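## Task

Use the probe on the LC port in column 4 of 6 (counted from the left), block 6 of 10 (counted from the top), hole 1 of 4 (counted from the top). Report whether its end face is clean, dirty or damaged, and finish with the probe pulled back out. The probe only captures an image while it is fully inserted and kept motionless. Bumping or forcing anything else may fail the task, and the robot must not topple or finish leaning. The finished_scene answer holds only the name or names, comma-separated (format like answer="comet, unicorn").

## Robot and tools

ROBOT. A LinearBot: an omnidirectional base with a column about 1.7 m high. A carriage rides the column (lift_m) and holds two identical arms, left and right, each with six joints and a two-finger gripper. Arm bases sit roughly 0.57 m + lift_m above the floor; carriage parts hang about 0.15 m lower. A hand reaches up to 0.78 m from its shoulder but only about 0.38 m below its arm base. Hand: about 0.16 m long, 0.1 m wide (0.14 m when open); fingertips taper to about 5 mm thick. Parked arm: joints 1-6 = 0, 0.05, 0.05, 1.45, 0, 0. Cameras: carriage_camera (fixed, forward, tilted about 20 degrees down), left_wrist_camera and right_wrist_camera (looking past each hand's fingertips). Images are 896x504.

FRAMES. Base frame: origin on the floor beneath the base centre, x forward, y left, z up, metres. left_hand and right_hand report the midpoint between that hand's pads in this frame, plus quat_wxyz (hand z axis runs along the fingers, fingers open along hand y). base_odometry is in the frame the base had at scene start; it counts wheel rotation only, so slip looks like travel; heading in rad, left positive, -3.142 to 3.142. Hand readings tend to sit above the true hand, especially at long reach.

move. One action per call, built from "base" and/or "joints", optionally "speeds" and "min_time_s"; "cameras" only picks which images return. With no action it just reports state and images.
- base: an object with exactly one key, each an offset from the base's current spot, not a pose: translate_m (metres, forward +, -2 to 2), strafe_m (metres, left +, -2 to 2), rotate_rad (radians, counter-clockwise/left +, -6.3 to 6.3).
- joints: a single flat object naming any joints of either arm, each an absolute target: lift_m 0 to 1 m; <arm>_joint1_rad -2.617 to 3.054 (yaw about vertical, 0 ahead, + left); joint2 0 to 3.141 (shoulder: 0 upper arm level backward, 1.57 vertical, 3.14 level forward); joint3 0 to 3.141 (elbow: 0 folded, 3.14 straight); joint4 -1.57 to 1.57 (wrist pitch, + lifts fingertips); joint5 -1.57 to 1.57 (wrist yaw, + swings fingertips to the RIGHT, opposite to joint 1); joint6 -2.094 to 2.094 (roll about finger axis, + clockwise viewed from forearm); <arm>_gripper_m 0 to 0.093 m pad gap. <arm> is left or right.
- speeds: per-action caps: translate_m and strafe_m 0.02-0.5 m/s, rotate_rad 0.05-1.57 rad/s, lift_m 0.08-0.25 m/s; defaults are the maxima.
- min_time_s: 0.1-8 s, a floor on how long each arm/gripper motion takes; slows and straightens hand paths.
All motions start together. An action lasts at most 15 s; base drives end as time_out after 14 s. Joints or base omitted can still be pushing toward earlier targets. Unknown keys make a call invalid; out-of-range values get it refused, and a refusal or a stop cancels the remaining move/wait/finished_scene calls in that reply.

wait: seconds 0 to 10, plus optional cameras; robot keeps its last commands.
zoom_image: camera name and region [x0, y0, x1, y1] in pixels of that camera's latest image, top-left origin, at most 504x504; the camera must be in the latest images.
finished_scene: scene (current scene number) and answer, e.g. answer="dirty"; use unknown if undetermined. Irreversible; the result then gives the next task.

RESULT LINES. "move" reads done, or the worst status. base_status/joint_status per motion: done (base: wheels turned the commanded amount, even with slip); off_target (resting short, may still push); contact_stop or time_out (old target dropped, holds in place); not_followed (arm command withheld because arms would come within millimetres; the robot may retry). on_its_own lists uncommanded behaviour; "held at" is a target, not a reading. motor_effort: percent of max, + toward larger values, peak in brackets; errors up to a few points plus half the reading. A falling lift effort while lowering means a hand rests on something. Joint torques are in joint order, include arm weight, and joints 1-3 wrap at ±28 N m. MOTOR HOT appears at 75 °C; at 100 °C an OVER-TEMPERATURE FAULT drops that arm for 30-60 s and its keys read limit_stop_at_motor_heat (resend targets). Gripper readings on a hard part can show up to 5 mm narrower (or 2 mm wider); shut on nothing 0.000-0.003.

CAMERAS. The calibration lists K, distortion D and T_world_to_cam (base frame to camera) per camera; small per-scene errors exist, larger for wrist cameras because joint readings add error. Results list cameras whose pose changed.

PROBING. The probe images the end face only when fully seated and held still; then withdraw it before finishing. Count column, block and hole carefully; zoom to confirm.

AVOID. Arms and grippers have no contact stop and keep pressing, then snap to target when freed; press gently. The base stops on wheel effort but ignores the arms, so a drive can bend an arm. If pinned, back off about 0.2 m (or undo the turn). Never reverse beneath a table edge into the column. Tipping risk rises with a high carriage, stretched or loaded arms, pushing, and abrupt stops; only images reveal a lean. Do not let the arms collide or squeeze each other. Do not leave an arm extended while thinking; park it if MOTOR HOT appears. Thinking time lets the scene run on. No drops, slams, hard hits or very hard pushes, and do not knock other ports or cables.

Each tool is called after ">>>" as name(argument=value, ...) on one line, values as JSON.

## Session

>>> move()

>>> zoom_image(camera="carriage_camera", region=[380, 60, 560, 260])

>>> zoom_image(camera="left_wrist_camera", region=[80, 0, 400, 200])

Scene clock: 0.00 s.
Joint torques (N m): no reading
base_odometry: x=+0.000 y=+0.000 heading=+0.000
base_status: not commanded
joint_positions: lift_m=+0.254 left_joint1_rad=-0.576 left_joint2_rad=+1.220 left_joint3_rad=+0.845 left_joint4_rad=+0.538 left_joint5_rad=+0.198 left_joint6_rad=-0.034 left_gripper_m=+0.09396 right_joint1_rad=+0.464 right_joint2_rad=+1.149 right_joint3_rad=+0.826 right_joint4_rad=+0.319 right_joint5_rad=+0.443 right_joint6_rad=-0.014 right_gripper_m=+0.04795
joint_status: not commanded
motor_effort: lift_m=+24 drive_wheels=+0
left_hand: x=+0.5622 y=+0.0537 z=+1.1739 quat_wxyz=(+0.704, +0.245, +0.600, -0.289) (m; base frame)
right_hand: x=+0.6135 y=-0.2002 z=+1.1398 quat_wxyz=(+0.706, -0.013, +0.708, +0.002) (m; base frame)
pictures: carriage_camera, left_wrist_camera, right_wrist_camera
camera_calibration:
left_wrist_camera: T_world_to_cam=[[-0.712078, -0.701229, 0.0349731, 0.398106], [-0.312133, 0.271557, -0.910401, 1.24016], [0.628902, -0.659193, -0.412246, 0.292932], [0, 0, 0, 1]] pos_world=[0.486351, 0.135489, 1.23588]
right_wrist_camera: T_world_to_cam=[[0.042194, -0.998303, 0.0401328, -0.270074], [-0.620539, -0.0576668, -0.782053, 1.26425], [0.78304, 0.00809397, -0.621919, 0.352927], [0, 0, 0, 1]] pos_world=[0.519555, -0.199567, 1.21904]

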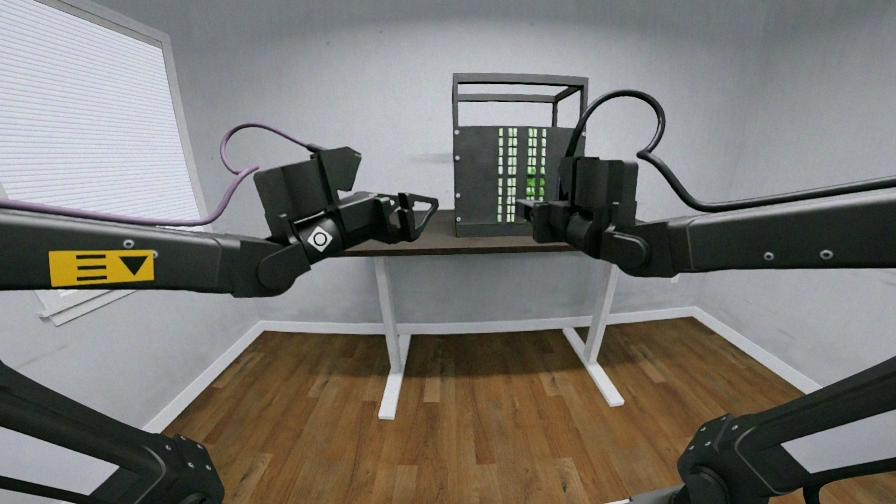

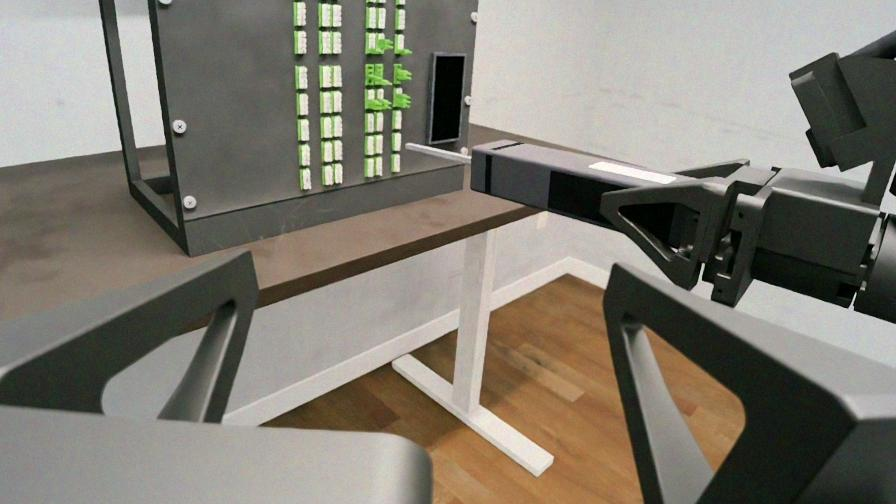

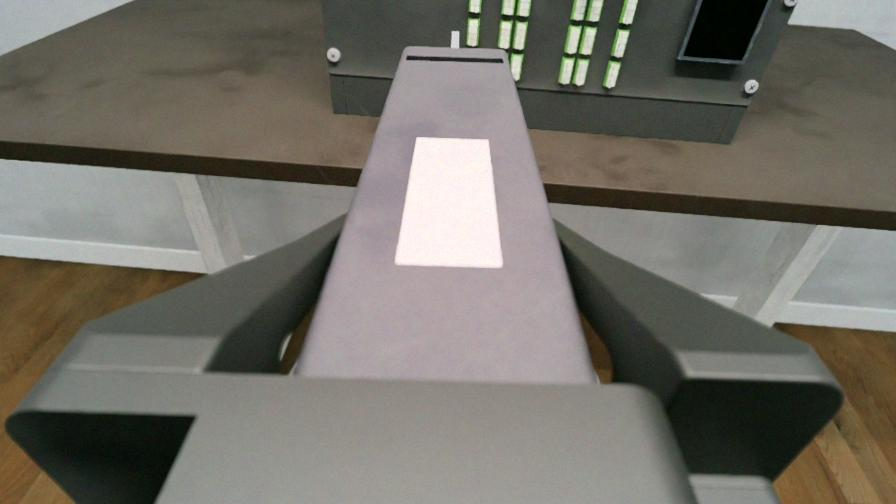

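Scaled by 2.520 from the camera's 896x504 image, which has a finer 1280x720 frame.

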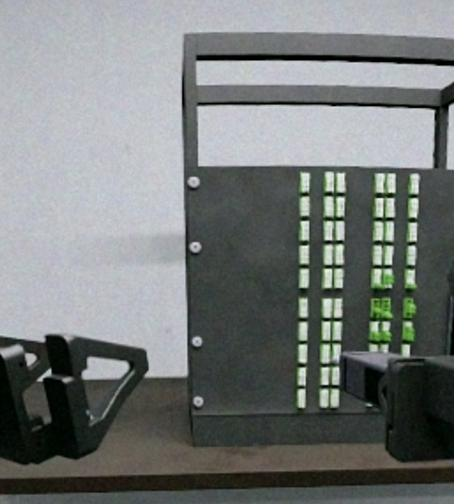

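Scaled by 1.575 from the camera's 896x504 image, which has a finer 1280x720 frame.

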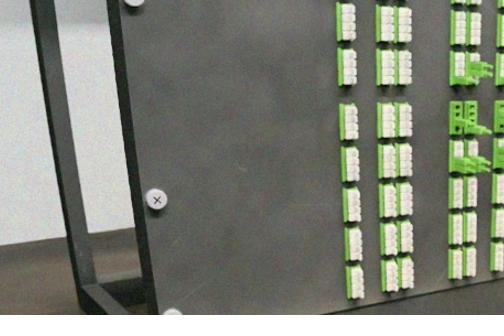

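>>> move(base={"strafe_m": -0.125}, speeds={"strafe_m": 0.15}, joints={"right_joint4_rad": 0.43}, min_time_s=1.5, cameras=[])

>>> move(base={"translate_m": 0.12}, speeds={"translate_m": 0.15})

>>> zoom_image(camera="right_wrist_camera", region=[400, 0, 500, 80])

>>> zoom_image(camera="left_wrist_camera", region=[250, 0, 550, 200])

Scene clock: 16.97 s.
Joint torques (N m): left_arm=[-0.54 -5.03 6.42 2 0.03 -0.02] | right_arm=[0.36 -3.86 7.71 2.69 0.01 0.08]
move: off_target
base_odometry: x=+0.000 y=-0.125 heading=+0.000
base_status: done
joint_positions: lift_m=+0.254 left_joint1_rad=-0.576 left_joint2_rad=+1.220 left_joint3_rad=+0.845 left_joint4_rad=+0.538 left_joint5_rad=+0.198 left_joint6_rad=-0.034 left_gripper_m=+0.09396 right_joint1_rad=+0.464 right_joint2_rad=+1.150 right_joint3_rad=+0.826 right_joint4_rad=+0.355 right_joint5_rad=+0.443 right_joint6_rad=-0.014 right_gripper_m=+0.04795
joint_status: right_joint4_rad off_target (ended at +0.356, target +0.430)
motor_effort: lift_m=+24(24) drive_wheels=-6(12)
left_hand: x=+0.5622 y=+0.0537 z=+1.1739 quat_wxyz=(+0.704, +0.245, +0.600, -0.289) (m; base frame)
right_hand: x=+0.6136 y=-0.2001 z=+1.1476 quat_wxyz=(+0.717, -0.008, +0.697, +0.007) (m; base frame)
pictures: none
No camera images: "cameras" was empty.

Scene clock: 18.77 s.
Joint torques (N m): left_arm=[-0.4 -5.04 6.35 1.95 0.02 0.03] | right_arm=[0.35 -4 7.68 2.64 0 0.09]
move: done
base_odometry: x=+0.120 y=-0.125 heading=-0.001
base_status: done
joint_positions: lift_m=+0.254 left_joint1_rad=-0.576 left_joint2_rad=+1.220 left_joint3_rad=+0.845 left_joint4_rad=+0.537 left_joint5_rad=+0.198 left_joint6_rad=-0.034 left_gripper_m=+0.09396 right_joint1_rad=+0.464 right_joint2_rad=+1.152 right_joint3_rad=+0.826 right_joint4_rad=+0.361 right_joint5_rad=+0.444 right_joint6_rad=-0.014 right_gripper_m=+0.04795
joint_status: not commanded
motor_effort: lift_m=+24(24) drive_wheels=-8(17)
left_hand: x=+0.5622 y=+0.0537 z=+1.1737 quat_wxyz=(+0.704, +0.245, +0.601, -0.289) (m; base frame)
right_hand: x=+0.6140 y=-0.2000 z=+1.1482 quat_wxyz=(+0.718, -0.007, +0.696, +0.008) (m; base frame)
pictures: carriage_camera, left_wrist_camera, right_wrist_camera
camera_calibration:
left_wrist_camera: T_world_to_cam=[[-0.711774, -0.701526, 0.0351878, 0.397737], [-0.312809, 0.271728, -0.910118, 1.24008], [0.62891, -0.658806, -0.412853, 0.293457], [0, 0, 0, 1]] pos_world=[0.48645, 0.135389, 1.23578]
right_wrist_camera: T_world_to_cam=[[0.040765, -0.998872, 0.0243319, -0.251364], [-0.593291, -0.0437928, -0.803796, 1.28214], [0.803955, 0.0183308, -0.594407, 0.315398], [0, 0, 0, 1]] pos_world=[0.517366, -0.200713, 1.22417]

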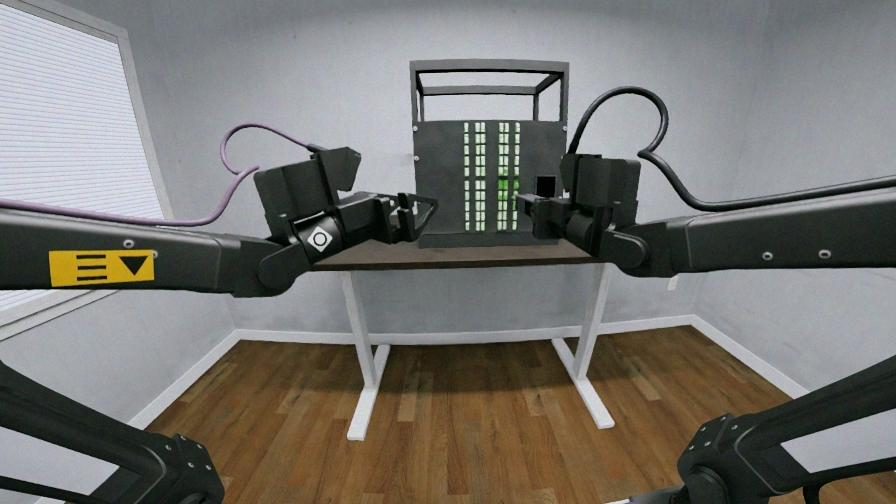

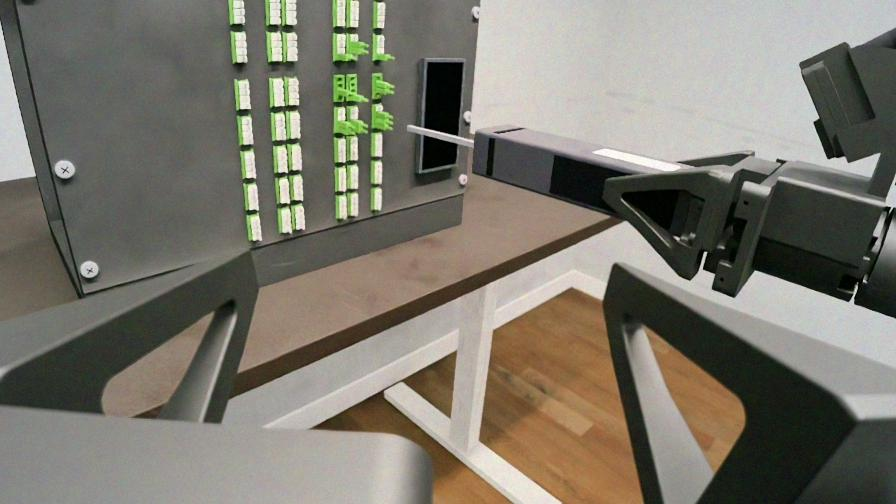

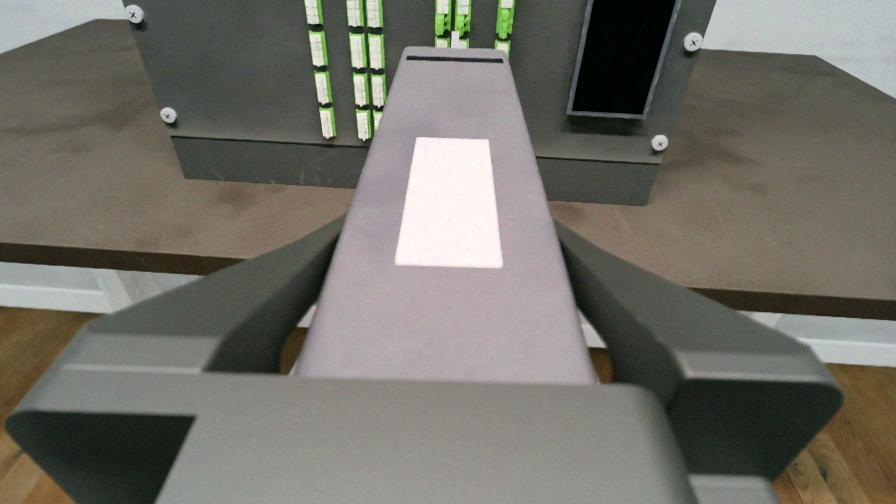

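Scaled by 5.040 from the camera's 896x504 image, which has a finer 1280x720 frame.

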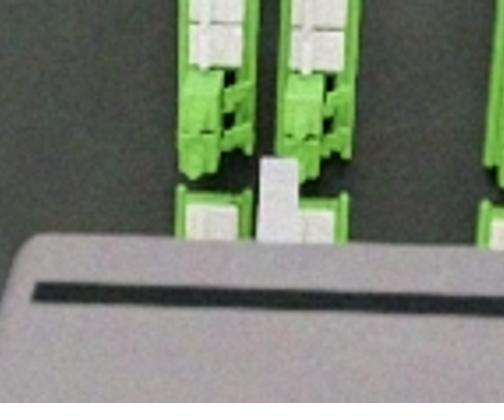

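Scaled by 1.680 from the camera's 896x504 image, which has a finer 1280x720 frame.

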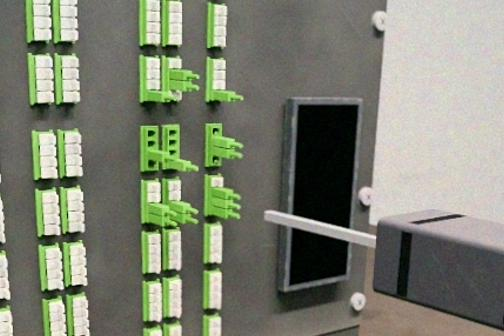

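>>> move(base={"rotate_rad": -0.036}, speeds={"rotate_rad": 0.1}, joints={"right_joint6_rad": 0.025, "lift_m": 0.291}, cameras=[])

>>> move(base={"strafe_m": 0.04}, speeds={"strafe_m": 0.1})

>>> zoom_image(camera="right_wrist_camera", region=[400, 0, 500, 80])

>>> zoom_image(camera="left_wrist_camera", region=[250, 0, 550, 200])

Scene clock: 34.63 s.
Joint torques (N m): left_arm=[-0.53 -4.94 6.41 1.92 0.01 -0.01] | right_arm=[0.39 -4.46 8.21 2.49 0.01 0.25]
move: done
base_odometry: x=+0.120 y=-0.125 heading=-0.036
base_status: done
joint_positions: lift_m=+0.291 left_joint1_rad=-0.576 left_joint2_rad=+1.220 left_joint3_rad=+0.845 left_joint4_rad=+0.540 left_joint5_rad=+0.198 left_joint6_rad=-0.034 left_gripper_m=+0.09396 right_joint1_rad=+0.464 right_joint2_rad=+1.157 right_joint3_rad=+0.819 right_joint4_rad=+0.377 right_joint5_rad=+0.443 right_joint6_rad=+0.010 right_gripper_m=+0.04795
joint_status: all done
motor_effort: lift_m=+24(30) drive_wheels=-14(14)
left_hand: x=+0.5622 y=+0.0538 z=+1.2109 quat_wxyz=(+0.705, +0.245, +0.600, -0.289) (m; base frame)
right_hand: x=+0.6148 y=-0.1995 z=+1.1837 quat_wxyz=(+0.719, +0.002, +0.694, +0.017) (m; base frame)
pictures: none
No camera images: "cameras" was empty.

Scene clock: 35.80 s.
Joint torques (N m): left_arm=[-0.68 -4.94 6.3 1.93 0.03 0] | right_arm=[0.29 -4.48 8.21 2.49 0.01 0.26]
move: done
base_odometry: x=+0.122 y=-0.085 heading=-0.036
base_status: done
joint_positions: lift_m=+0.291 left_joint1_rad=-0.576 left_joint2_rad=+1.220 left_joint3_rad=+0.845 left_joint4_rad=+0.539 left_joint5_rad=+0.197 left_joint6_rad=-0.034 left_gripper_m=+0.09396 right_joint1_rad=+0.465 right_joint2_rad=+1.157 right_joint3_rad=+0.819 right_joint4_rad=+0.377 right_joint5_rad=+0.443 right_joint6_rad=+0.010 right_gripper_m=+0.04795
joint_status: not commanded
motor_effort: lift_m=+24(24) drive_wheels=+5(12)
left_hand: x=+0.5623 y=+0.0538 z=+1.2108 quat_wxyz=(+0.705, +0.245, +0.600, -0.289) (m; base frame)
right_hand: x=+0.6147 y=-0.1992 z=+1.1837 quat_wxyz=(+0.719, +0.002, +0.694, +0.018) (m; base frame)
pictures: carriage_camera, left_wrist_camera, right_wrist_camera
camera_calibration:
carriage_camera: T_world_to_cam=[[-0.0197587, -0.999333, -0.0306998, 0.0413929], [-0.326499, 0.0354718, -0.944532, 1.23491], [0.944991, -0.00863923, -0.326982, 0.284906], [0, 0, 0, 1]] pos_world=[0.134782, 0.0000219958, 1.26085]
left_wrist_camera: T_world_to_cam=[[-0.711308, -0.702012, 0.034923, 0.396681], [-0.311644, 0.270457, -0.910896, 1.27417], [0.630015, -0.658811, -0.411156, 0.306195], [0, 0, 0, 1]] pos_world=[0.486342, 0.135593, 1.27267]
right_wrist_camera: T_world_to_cam=[[0.042696, -0.999086, -0.00207802, -0.221484], [-0.590035, -0.0235366, -0.807034, 1.31689], [0.806248, 0.0356832, -0.590501, 0.333288], [0, 0, 0, 1]] pos_world=[0.517753, -0.202179, 1.25912]

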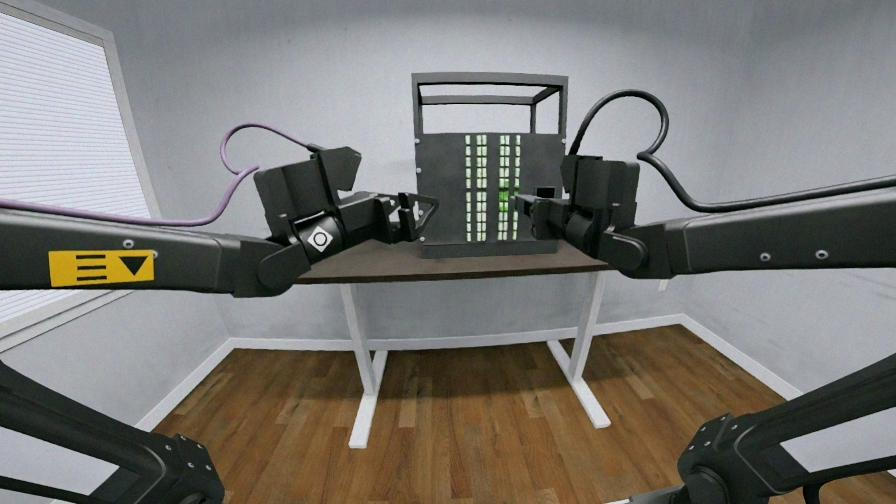

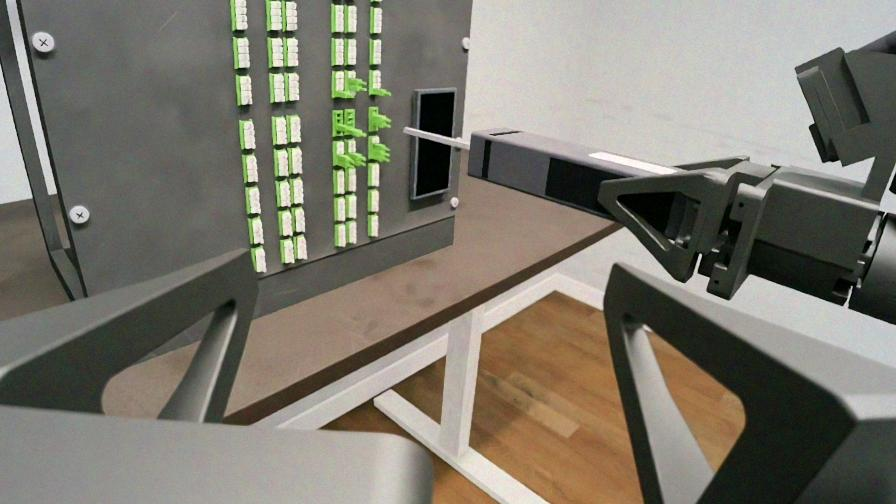

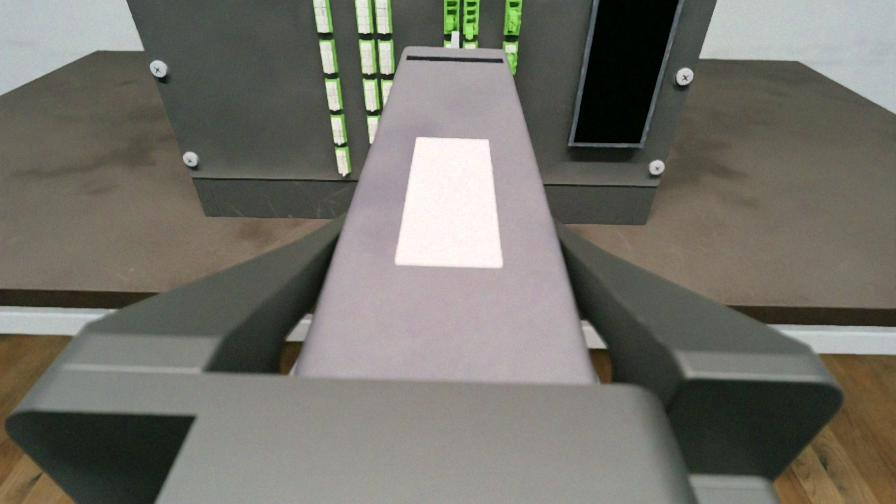

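Scaled by 5.040 from the camera's 896x504 image, which has a finer 1280x720 frame.

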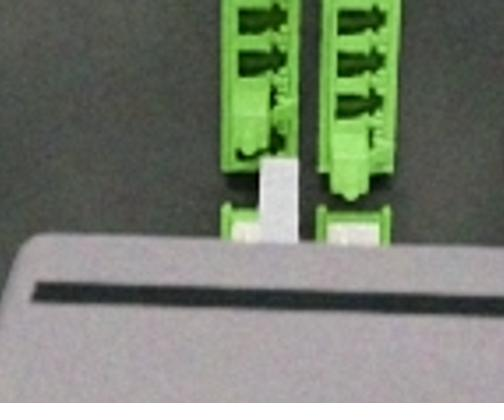

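Scaled by 1.680 from the camera's 896x504 image, which has a finer 1280x720 frame.

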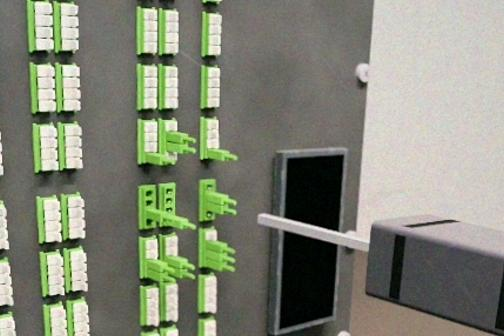

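>>> zoom_image(camera="right_wrist_camera", region=[130, 50, 230, 180])

>>> zoom_image(camera="right_wrist_camera", region=[620, 50, 720, 180])

>>> zoom_image(camera="right_wrist_camera", region=[420, 0, 480, 60])

Scaled by 3.877 from the camera's 896x504 image, which has a finer 1280x720 frame.

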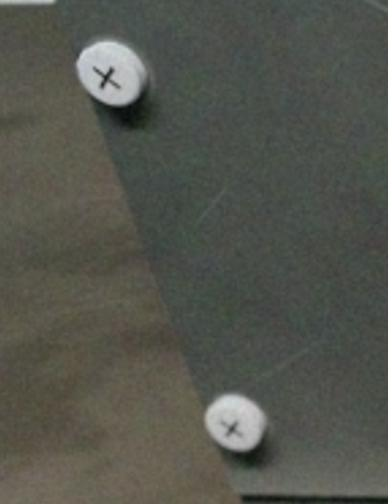

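Scaled by 3.877 from the camera's 896x504 image, which has a finer 1280x720 frame.

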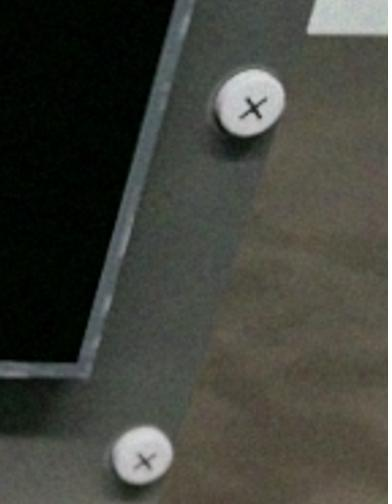

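Scaled by 8.400 from the camera's 896x504 image, which has a finer 1280x720 frame.

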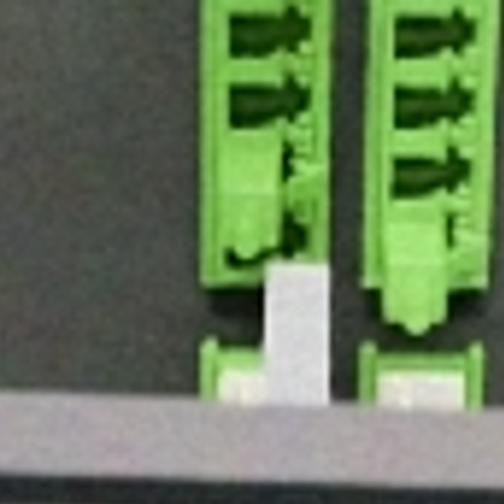

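>>> zoom_image(camera="right_wrist_camera", region=[440, 26, 470, 56])

>>> zoom_image(camera="right_wrist_camera", region=[380, 20, 530, 170])

Scaled by 16.800 from the camera's 896x504 image, which has a finer 1280x720 frame.

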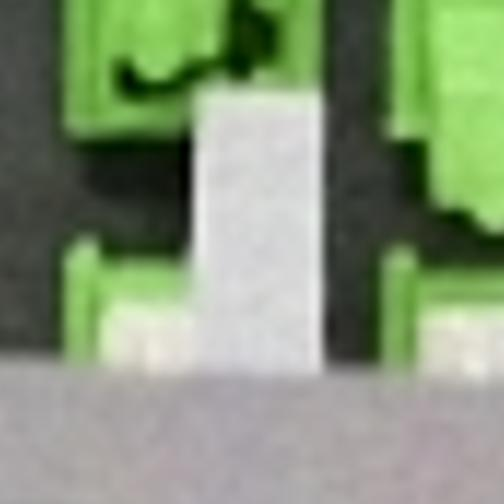

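Scaled by 3.360 from the camera's 896x504 image, which has a finer 1280x720 frame.

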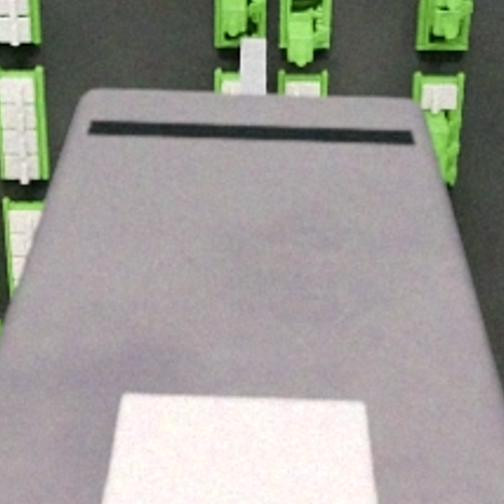

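>>> move(base={"rotate_rad": 0.018}, speeds={"rotate_rad": 0.1}, joints={"right_joint5_rad": 0.477, "right_joint4_rad": 0.447}, min_time_s=1, cameras=[])

>>> move(base={"translate_m": 0.055}, speeds={"translate_m": 0.1})

>>> zoom_image(camera="right_wrist_camera", region=[80, 60, 210, 230])

>>> zoom_image(camera="right_wrist_camera", region=[630, 60, 760, 230])

>>> zoom_image(camera="right_wrist_camera", region=[420, 0, 480, 60])

Scene clock: 62.70 s.
Joint torques (N m): left_arm=[-0.55 -4.97 6.37 1.94 0.05 -0.02] | right_arm=[0.31 -4.46 8.21 2.64 0.11 0.26]
move: off_target
base_odometry: x=+0.122 y=-0.085 heading=-0.019
base_status: done
joint_positions: lift_m=+0.291 left_joint1_rad=-0.576 left_joint2_rad=+1.220 left_joint3_rad=+0.845 left_joint4_rad=+0.539 left_joint5_rad=+0.197 left_joint6_rad=-0.034 left_gripper_m=+0.09396 right_joint1_rad=+0.466 right_joint2_rad=+1.157 right_joint3_rad=+0.819 right_joint4_rad=+0.377 right_joint5_rad=+0.466 right_joint6_rad=+0.011 right_gripper_m=+0.04795
joint_status: right_joint4_rad off_target (ended at +0.377, target +0.447); the others done
motor_effort: lift_m=+23(24) drive_wheels=-13(18)
left_hand: x=+0.5624 y=+0.0539 z=+1.2107 quat_wxyz=(+0.705, +0.244, +0.601, -0.288) (m; base frame)
right_hand: x=+0.6147 y=-0.2030 z=+1.1835 quat_wxyz=(+0.719, +0.010, +0.694, +0.010) (m; base frame)
pictures: none
No camera images: "cameras" was empty.

Scene clock: 63.93 s.
Joint torques (N m): left_arm=[-0.65 -5.01 6.38 1.94 0.01 -0.02] | right_arm=[0.29 -4.48 8.23 2.62 0.1 0.26]
move: done
base_odometry: x=+0.177 y=-0.086 heading=-0.019
base_status: done
joint_positions: lift_m=+0.291 left_joint1_rad=-0.576 left_joint2_rad=+1.220 left_joint3_rad=+0.845 left_joint4_rad=+0.538 left_joint5_rad=+0.197 left_joint6_rad=-0.034 left_gripper_m=+0.09396 right_joint1_rad=+0.466 right_joint2_rad=+1.157 right_joint3_rad=+0.819 right_joint4_rad=+0.380 right_joint5_rad=+0.468 right_joint6_rad=+0.011 right_gripper_m=+0.04795
joint_status: not commanded
motor_effort: lift_m=+23(24) drive_wheels=-8(15)
left_hand: x=+0.5624 y=+0.0539 z=+1.2105 quat_wxyz=(+0.704, +0.245, +0.601, -0.288) (m; base frame)
right_hand: x=+0.6147 y=-0.2033 z=+1.1841 quat_wxyz=(+0.720, +0.011, +0.694, +0.010) (m; base frame)
pictures: carriage_camera, left_wrist_camera, right_wrist_camera
camera_calibration:
carriage_camera: T_world_to_cam=[[-0.0197587, -0.999333, -0.0306998, 0.0413929], [-0.326499, 0.0354718, -0.944532, 1.23491], [0.944991, -0.00863923, -0.326982, 0.284906], [0, 0, 0, 1]] pos_world=[0.134782, 0.0000219958, 1.26085]
left_wrist_camera: T_world_to_cam=[[-0.710698, -0.702609, 0.0353499, 0.395928], [-0.313054, 0.270859, -0.910293, 1.27391], [0.630005, -0.65801, -0.412453, 0.307532], [0, 0, 0, 1]] pos_world=[0.48644, 0.135492, 1.27248]
right_wrist_camera: T_world_to_cam=[[0.0186551, -0.999817, -0.00433115, -0.208225], [-0.589077, -0.00749091, -0.808042, 1.32103], [0.807862, 0.0176255, -0.589109, 0.327406], [0, 0, 0, 1]] pos_world=[0.517577, -0.204061, 1.25943]

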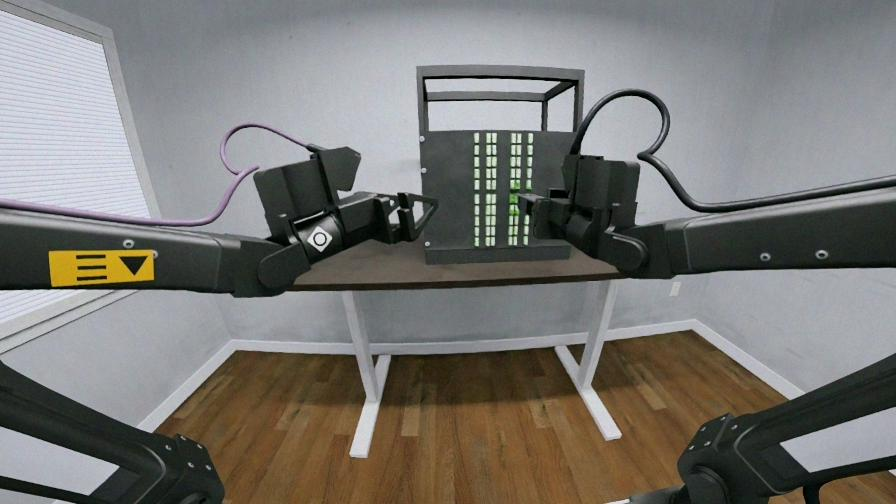

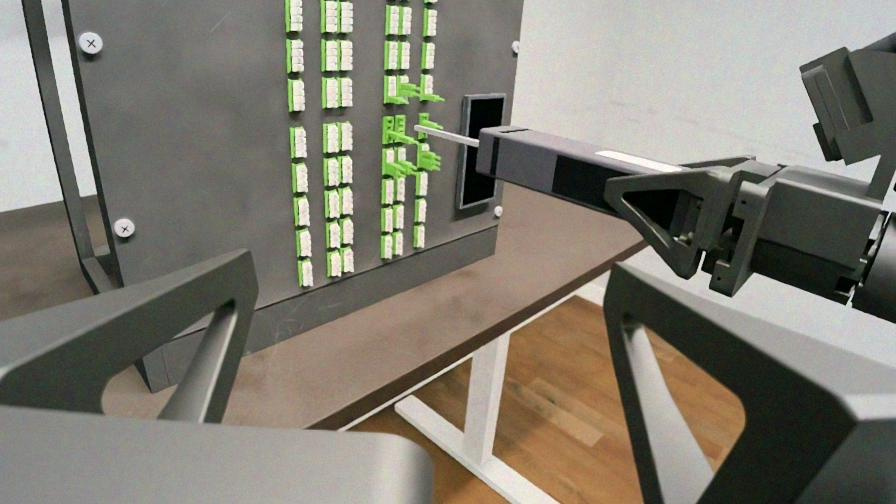

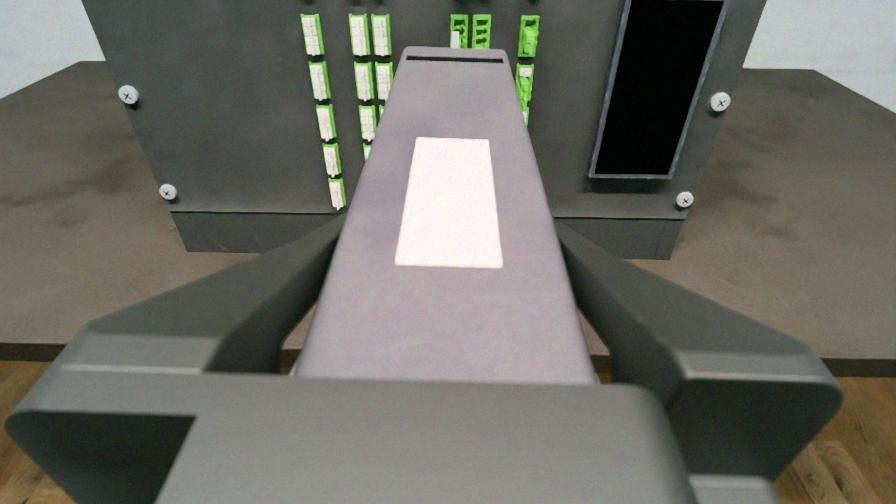

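Scaled by 2.965 from the camera's 896x504 image, which has a finer 1280x720 frame.

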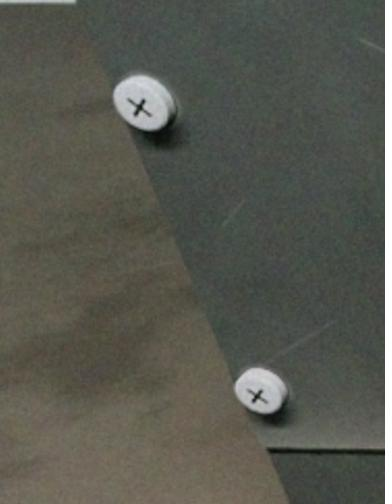

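Scaled by 2.965 from the camera's 896x504 image, which has a finer 1280x720 frame.

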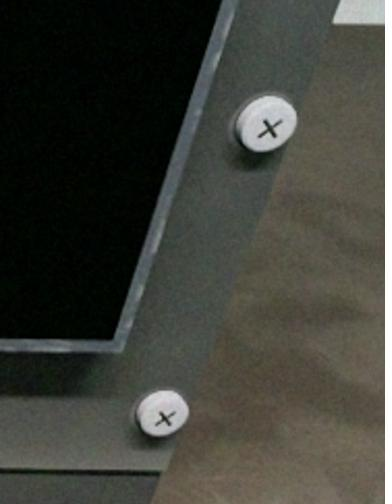

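Scaled by 8.400 from the camera's 896x504 image, which has a finer 1280x720 frame.

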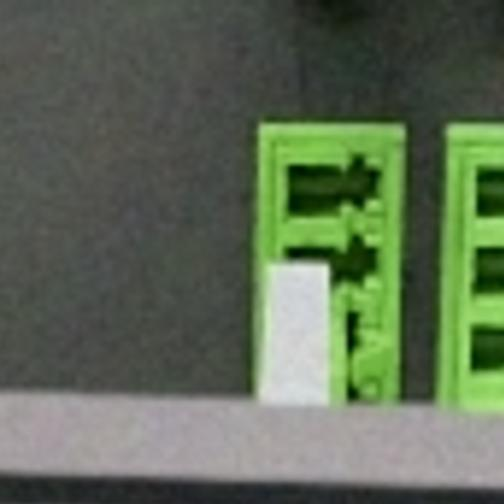

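>>> move(joints={"right_joint5_rad": 0.484, "right_joint4_rad": 0.462, "lift_m": 0.288}, min_time_s=1, cameras=[])

>>> move(base={"translate_m": 0.02}, speeds={"translate_m": 0.05}, cameras=["right_wrist_camera"])

>>> zoom_image(camera="right_wrist_camera", region=[420, 0, 480, 60])

Scene clock: 73.03 s.
Joint torques (N m): left_arm=[-0.46 -5 6.42 1.99 0.02 -0.01] | right_arm=[0.29 -4.46 8.21 2.67 0.11 0.25]
move: off_target
base_odometry: x=+0.177 y=-0.086 heading=-0.019
base_status: not commanded
joint_positions: lift_m=+0.288 left_joint1_rad=-0.576 left_joint2_rad=+1.220 left_joint3_rad=+0.845 left_joint4_rad=+0.534 left_joint5_rad=+0.197 left_joint6_rad=-0.034 left_gripper_m=+0.09396 right_joint1_rad=+0.466 right_joint2_rad=+1.157 right_joint3_rad=+0.819 right_joint4_rad=+0.388 right_joint5_rad=+0.474 right_joint6_rad=+0.011 right_gripper_m=+0.04795
joint_status: right_joint4_rad off_target (ended at +0.389, target +0.462); the others done
motor_effort: lift_m=+24(25) drive_wheels=+6(10)
left_hand: x=+0.5625 y=+0.0538 z=+1.2066 quat_wxyz=(+0.703, +0.245, +0.602, -0.288) (m; base frame)
right_hand: x=+0.6147 y=-0.2043 z=+1.1828 quat_wxyz=(+0.723, +0.015, +0.691, +0.009) (m; base frame)
pictures: none
No camera images: "cameras" was empty.

Scene clock: 74.03 s.
Joint torques (N m): left_arm=[-0.61 -5.04 6.24 1.99 0.03 -0.01] | right_arm=[0.29 -4.46 8.18 2.63 0.08 0.25]
move: done
base_odometry: x=+0.197 y=-0.086 heading=-0.018
base_status: done
joint_positions: lift_m=+0.288 left_joint1_rad=-0.576 left_joint2_rad=+1.220 left_joint3_rad=+0.845 left_joint4_rad=+0.535 left_joint5_rad=+0.197 left_joint6_rad=-0.034 left_gripper_m=+0.09396 right_joint1_rad=+0.466 right_joint2_rad=+1.157 right_joint3_rad=+0.819 right_joint4_rad=+0.392 right_joint5_rad=+0.477 right_joint6_rad=+0.011 right_gripper_m=+0.04795
joint_status: not commanded
motor_effort: lift_m=+24(24) drive_wheels=-10(16)
left_hand: x=+0.5625 y=+0.0538 z=+1.2066 quat_wxyz=(+0.703, +0.245, +0.602, -0.288) (m; base frame)
right_hand: x=+0.6146 y=-0.2049 z=+1.1837 quat_wxyz=(+0.724, +0.016, +0.690, +0.009) (m; base frame)
pictures: right_wrist_camera
camera_calibration:
right_wrist_camera: T_world_to_cam=[[0.00958666, -0.9999, -0.0104166, -0.197037], [-0.580402, 0.00291867, -0.814325, 1.32492], [0.814274, 0.0138525, -0.580316, 0.31208], [0, 0, 0, 1]] pos_world=[0.516758, -0.205208, 1.25797]

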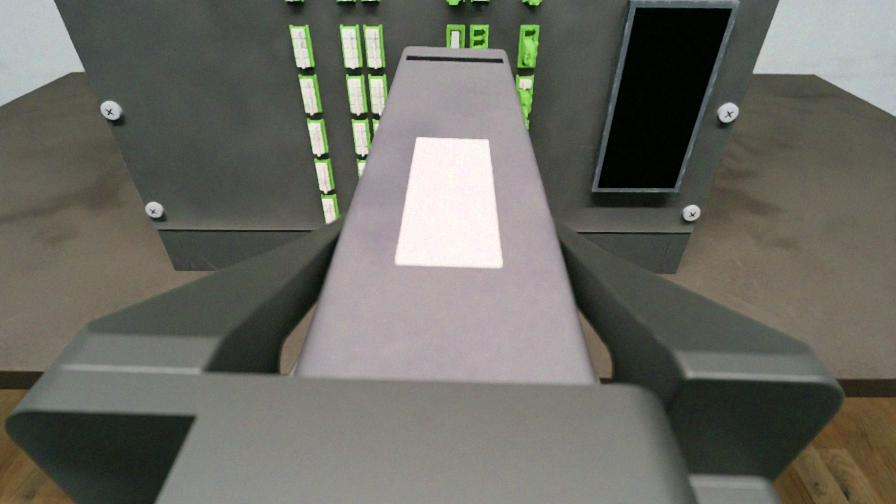

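Scaled by 8.400 from the camera's 896x504 image, which has a finer 1280x720 frame.

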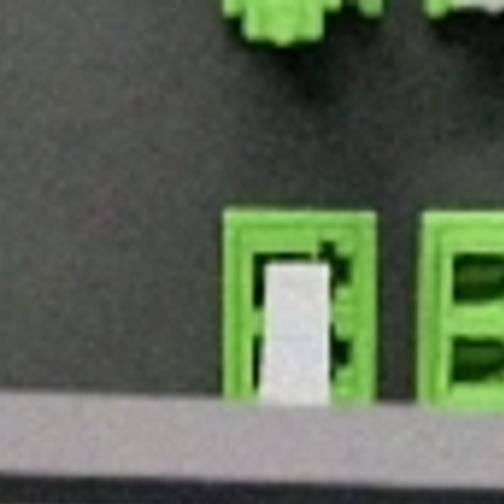

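>>> move(base={"rotate_rad": 0.0013}, joints={"lift_m": 0.285}, speeds={"rotate_rad": 0.05}, cameras=[])

>>> move(base={"translate_m": 0.01}, speeds={"translate_m": 0.03}, cameras=["right_wrist_camera"])

>>> zoom_image(camera="right_wrist_camera", region=[420, 0, 480, 60])

Scene clock: 77.67 s.
Joint torques (N m): left_arm=[-0.44 -5.11 6.41 2 0 -0.04] | right_arm=[0.43 -4.55 8.23 2.59 0.05 0.25]
move: done
base_odometry: x=+0.197 y=-0.086 heading=-0.016
base_status: done
joint_positions: lift_m=+0.285 left_joint1_rad=-0.576 left_joint2_rad=+1.220 left_joint3_rad=+0.845 left_joint4_rad=+0.533 left_joint5_rad=+0.197 left_joint6_rad=-0.034 left_gripper_m=+0.09396 right_joint1_rad=+0.465 right_joint2_rad=+1.157 right_joint3_rad=+0.819 right_joint4_rad=+0.396 right_joint5_rad=+0.479 right_joint6_rad=+0.011 right_gripper_m=+0.04795
joint_status: all done
motor_effort: lift_m=+24(26) drive_wheels=-5(5)
left_hand: x=+0.5626 y=+0.0538 z=+1.2032 quat_wxyz=(+0.703, +0.245, +0.603, -0.288) (m; base frame)
right_hand: x=+0.6147 y=-0.2055 z=+1.1815 quat_wxyz=(+0.725, +0.018, +0.688, +0.008) (m; base frame)
pictures: none
No camera images: "cameras" was empty.

Scene clock: 78.50 s.
Joint torques (N m): left_arm=[-0.54 -4.94 6.31 2.01 0 -0.01] | right_arm=[0.32 -4.46 8.2 2.57 0.03 0.25]
move: done
base_odometry: x=+0.207 y=-0.086 heading=-0.016
base_status: done
joint_positions: lift_m=+0.285 left_joint1_rad=-0.576 left_joint2_rad=+1.220 left_joint3_rad=+0.845 left_joint4_rad=+0.535 left_joint5_rad=+0.197 left_joint6_rad=-0.034 left_gripper_m=+0.09396 right_joint1_rad=+0.465 right_joint2_rad=+1.157 right_joint3_rad=+0.819 right_joint4_rad=+0.398 right_joint5_rad=+0.481 right_joint6_rad=+0.011 right_gripper_m=+0.04795
joint_status: not commanded
motor_effort: lift_m=+24(24) drive_wheels=-6(14)
left_hand: x=+0.5625 y=+0.0538 z=+1.2036 quat_wxyz=(+0.703, +0.245, +0.602, -0.288) (m; base frame)
right_hand: x=+0.6147 y=-0.2058 z=+1.1819 quat_wxyz=(+0.726, +0.019, +0.688, +0.008) (m; base frame)
pictures: right_wrist_camera
camera_calibration:
right_wrist_camera: T_world_to_cam=[[0.0051065, -0.9999, -0.013174, -0.192004], [-0.576331, 0.00782325, -0.817179, 1.32538], [0.8172, 0.0117655, -0.576234, 0.30395], [0, 0, 0, 1]] pos_world=[0.516449, -0.20593, 1.25569]

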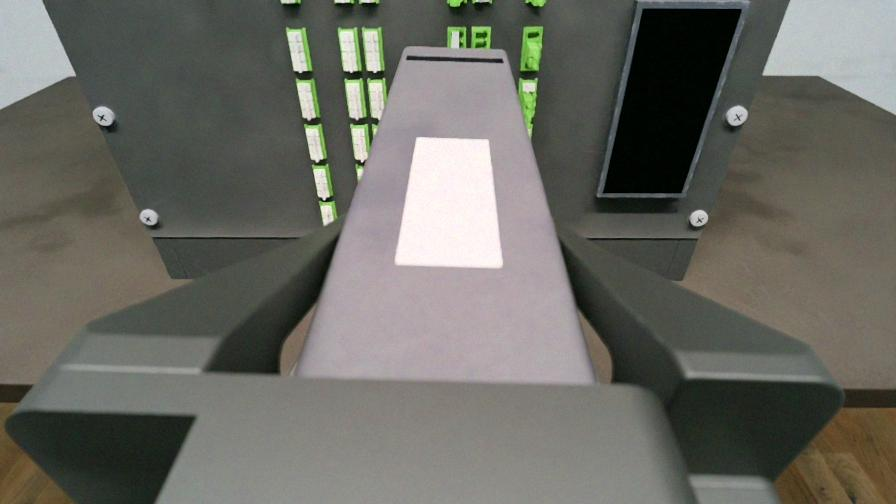

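Scaled by 8.400 from the camera's 896x504 image, which has a finer 1280x720 frame.

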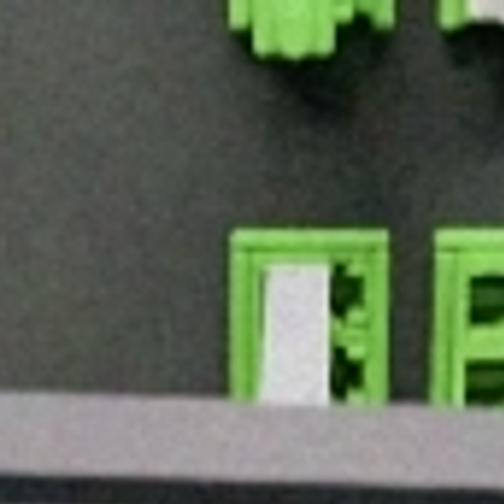

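>>> move(joints={"right_joint5_rad": 0.478, "right_joint4_rad": 0.445}, min_time_s=1, cameras=["right_wrist_camera"])

>>> zoom_image(camera="right_wrist_camera", region=[70, 80, 190, 240])

>>> zoom_image(camera="right_wrist_camera", region=[650, 80, 770, 240])

>>> zoom_image(camera="right_wrist_camera", region=[420, 0, 480, 60])

Scene clock: 83.20 s.
Joint torques (N m): left_arm=[-0.55 -4.92 6.38 2 0.05 0.05] | right_arm=[0.36 -4.53 8.2 2.42 -0.03 0.25]
move: off_target
base_odometry: x=+0.207 y=-0.086 heading=-0.016
base_status: not commanded
joint_positions: lift_m=+0.285 left_joint1_rad=-0.576 left_joint2_rad=+1.220 left_joint3_rad=+0.845 left_joint4_rad=+0.535 left_joint5_rad=+0.197 left_joint6_rad=-0.034 left_gripper_m=+0.09396 right_joint1_rad=+0.465 right_joint2_rad=+1.157 right_joint3_rad=+0.819 right_joint4_rad=+0.398 right_joint5_rad=+0.481 right_joint6_rad=+0.011 right_gripper_m=+0.04795
joint_status: right_joint4_rad off_target (ended at +0.398, target +0.445); the others done
motor_effort: lift_m=+24(24) drive_wheels=+4(5)
left_hand: x=+0.5625 y=+0.0538 z=+1.2036 quat_wxyz=(+0.703, +0.245, +0.602, -0.288) (m; base frame)
right_hand: x=+0.6147 y=-0.2058 z=+1.1819 quat_wxyz=(+0.726, +0.019, +0.688, +0.008) (m; base frame)
pictures: right_wrist_camera
camera_calibration:
right_wrist_camera: T_world_to_cam=[[0.0051065, -0.9999, -0.013174, -0.192004], [-0.576331, 0.00782325, -0.817179, 1.32538], [0.8172, 0.0117655, -0.576234, 0.30395], [0, 0, 0, 1]] pos_world=[0.516449, -0.20593, 1.25569]

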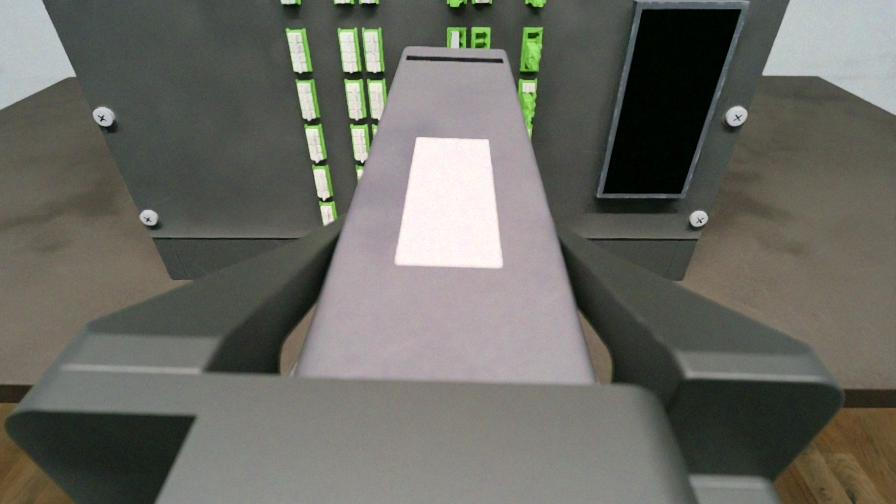

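Scaled by 3.150 from the camera's 896x504 image, which has a finer 1280x720 frame.

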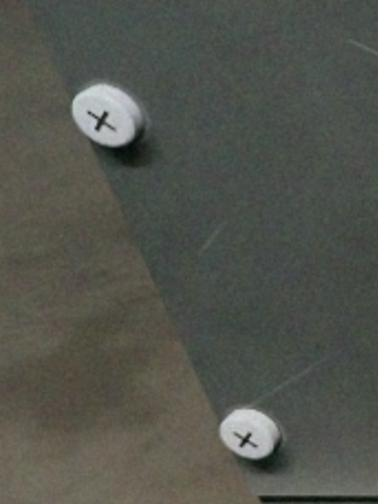

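Scaled by 3.150 from the camera's 896x504 image, which has a finer 1280x720 frame.

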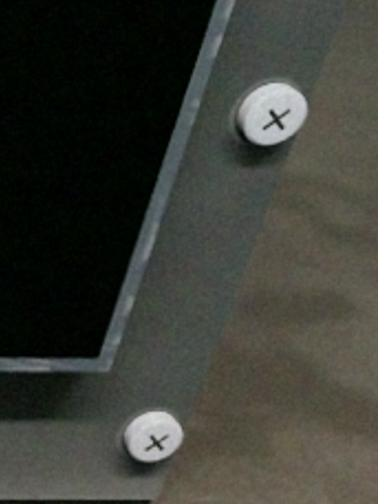

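Scaled by 8.400 from the camera's 896x504 image, which has a finer 1280x720 frame.

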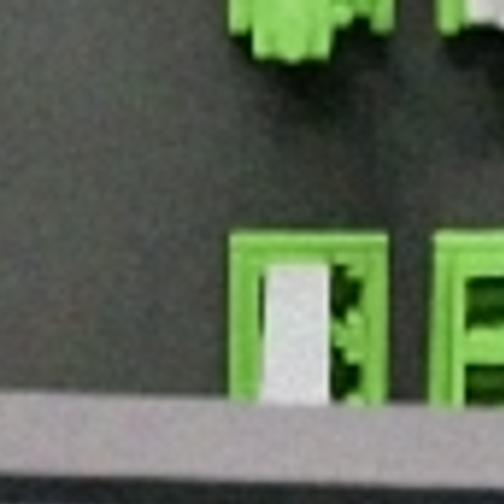

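>>> move(base={"rotate_rad": 0.0008}, joints={"lift_m": 0.282}, speeds={"rotate_rad": 0.05}, cameras=[])

>>> move(base={"translate_m": 0.005}, speeds={"translate_m": 0.02}, cameras=["right_wrist_camera"])

>>> zoom_image(camera="right_wrist_camera", region=[420, 0, 480, 60])

Scene clock: 91.47 s.
Joint torques (N m): left_arm=[-0.49 -5.05 6.37 1.99 0.01 0.01] | right_arm=[0.39 -4.56 8.21 2.46 -0.02 0.25]
move: done
base_odometry: x=+0.207 y=-0.086 heading=-0.015
base_status: done
joint_positions: lift_m=+0.282 left_joint1_rad=-0.576 left_joint2_rad=+1.220 left_joint3_rad=+0.845 left_joint4_rad=+0.533 left_joint5_rad=+0.197 left_joint6_rad=-0.034 left_gripper_m=+0.09396 right_joint1_rad=+0.465 right_joint2_rad=+1.158 right_joint3_rad=+0.819 right_joint4_rad=+0.394 right_joint5_rad=+0.479 right_joint6_rad=+0.011 right_gripper_m=+0.04795
joint_status: all done
motor_effort: lift_m=+24(27) drive_wheels=-2(5)
left_hand: x=+0.5625 y=+0.0537 z=+1.2002 quat_wxyz=(+0.703, +0.245, +0.603, -0.288) (m; base frame)
right_hand: x=+0.6149 y=-0.2055 z=+1.1776 quat_wxyz=(+0.724, +0.018, +0.690, +0.008) (m; base frame)
pictures: none
No camera images: "cameras" was empty.

Scene clock: 92.20 s.
Joint torques (N m): left_arm=[-0.58 -5 6.41 2 0.02 0] | right_arm=[0.34 -4.56 8.2 2.46 -0.02 0.24]
move: done
base_odometry: x=+0.212 y=-0.086 heading=-0.014
base_status: done
joint_positions: lift_m=+0.282 left_joint1_rad=-0.576 left_joint2_rad=+1.220 left_joint3_rad=+0.845 left_joint4_rad=+0.535 left_joint5_rad=+0.197 left_joint6_rad=-0.034 left_gripper_m=+0.09396 right_joint1_rad=+0.465 right_joint2_rad=+1.158 right_joint3_rad=+0.819 right_joint4_rad=+0.393 right_joint5_rad=+0.479 right_joint6_rad=+0.011 right_gripper_m=+0.04795
joint_status: not commanded
motor_effort: lift_m=+24(24) drive_wheels=+0(9)
left_hand: x=+0.5625 y=+0.0538 z=+1.2006 quat_wxyz=(+0.703, +0.245, +0.602, -0.288) (m; base frame)
right_hand: x=+0.6149 y=-0.2055 z=+1.1775 quat_wxyz=(+0.724, +0.018, +0.690, +0.008) (m; base frame)
pictures: right_wrist_camera
camera_calibration:
right_wrist_camera: T_world_to_cam=[[0.00616874, -0.999925, -0.0105685, -0.195464], [-0.580476, 0.0050251, -0.814262, 1.32044], [0.814254, 0.0111577, -0.580401, 0.307802], [0, 0, 0, 1]] pos_world=[0.517062, -0.205519, 1.25177]

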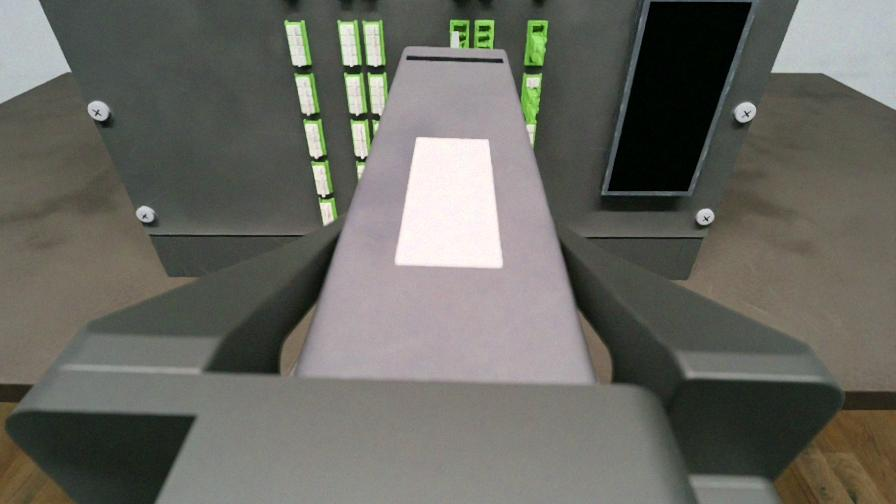

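Scaled by 8.400 from the camera's 896x504 image, which has a finer 1280x720 frame.

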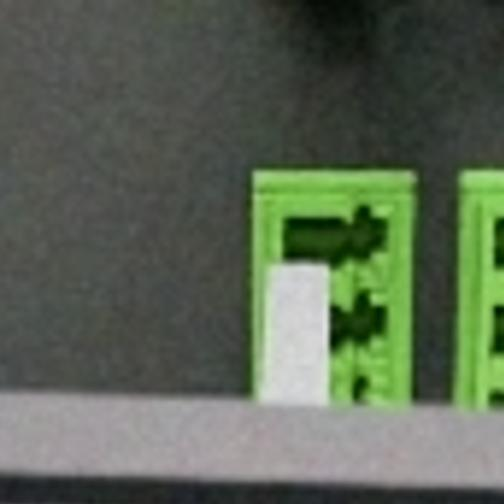

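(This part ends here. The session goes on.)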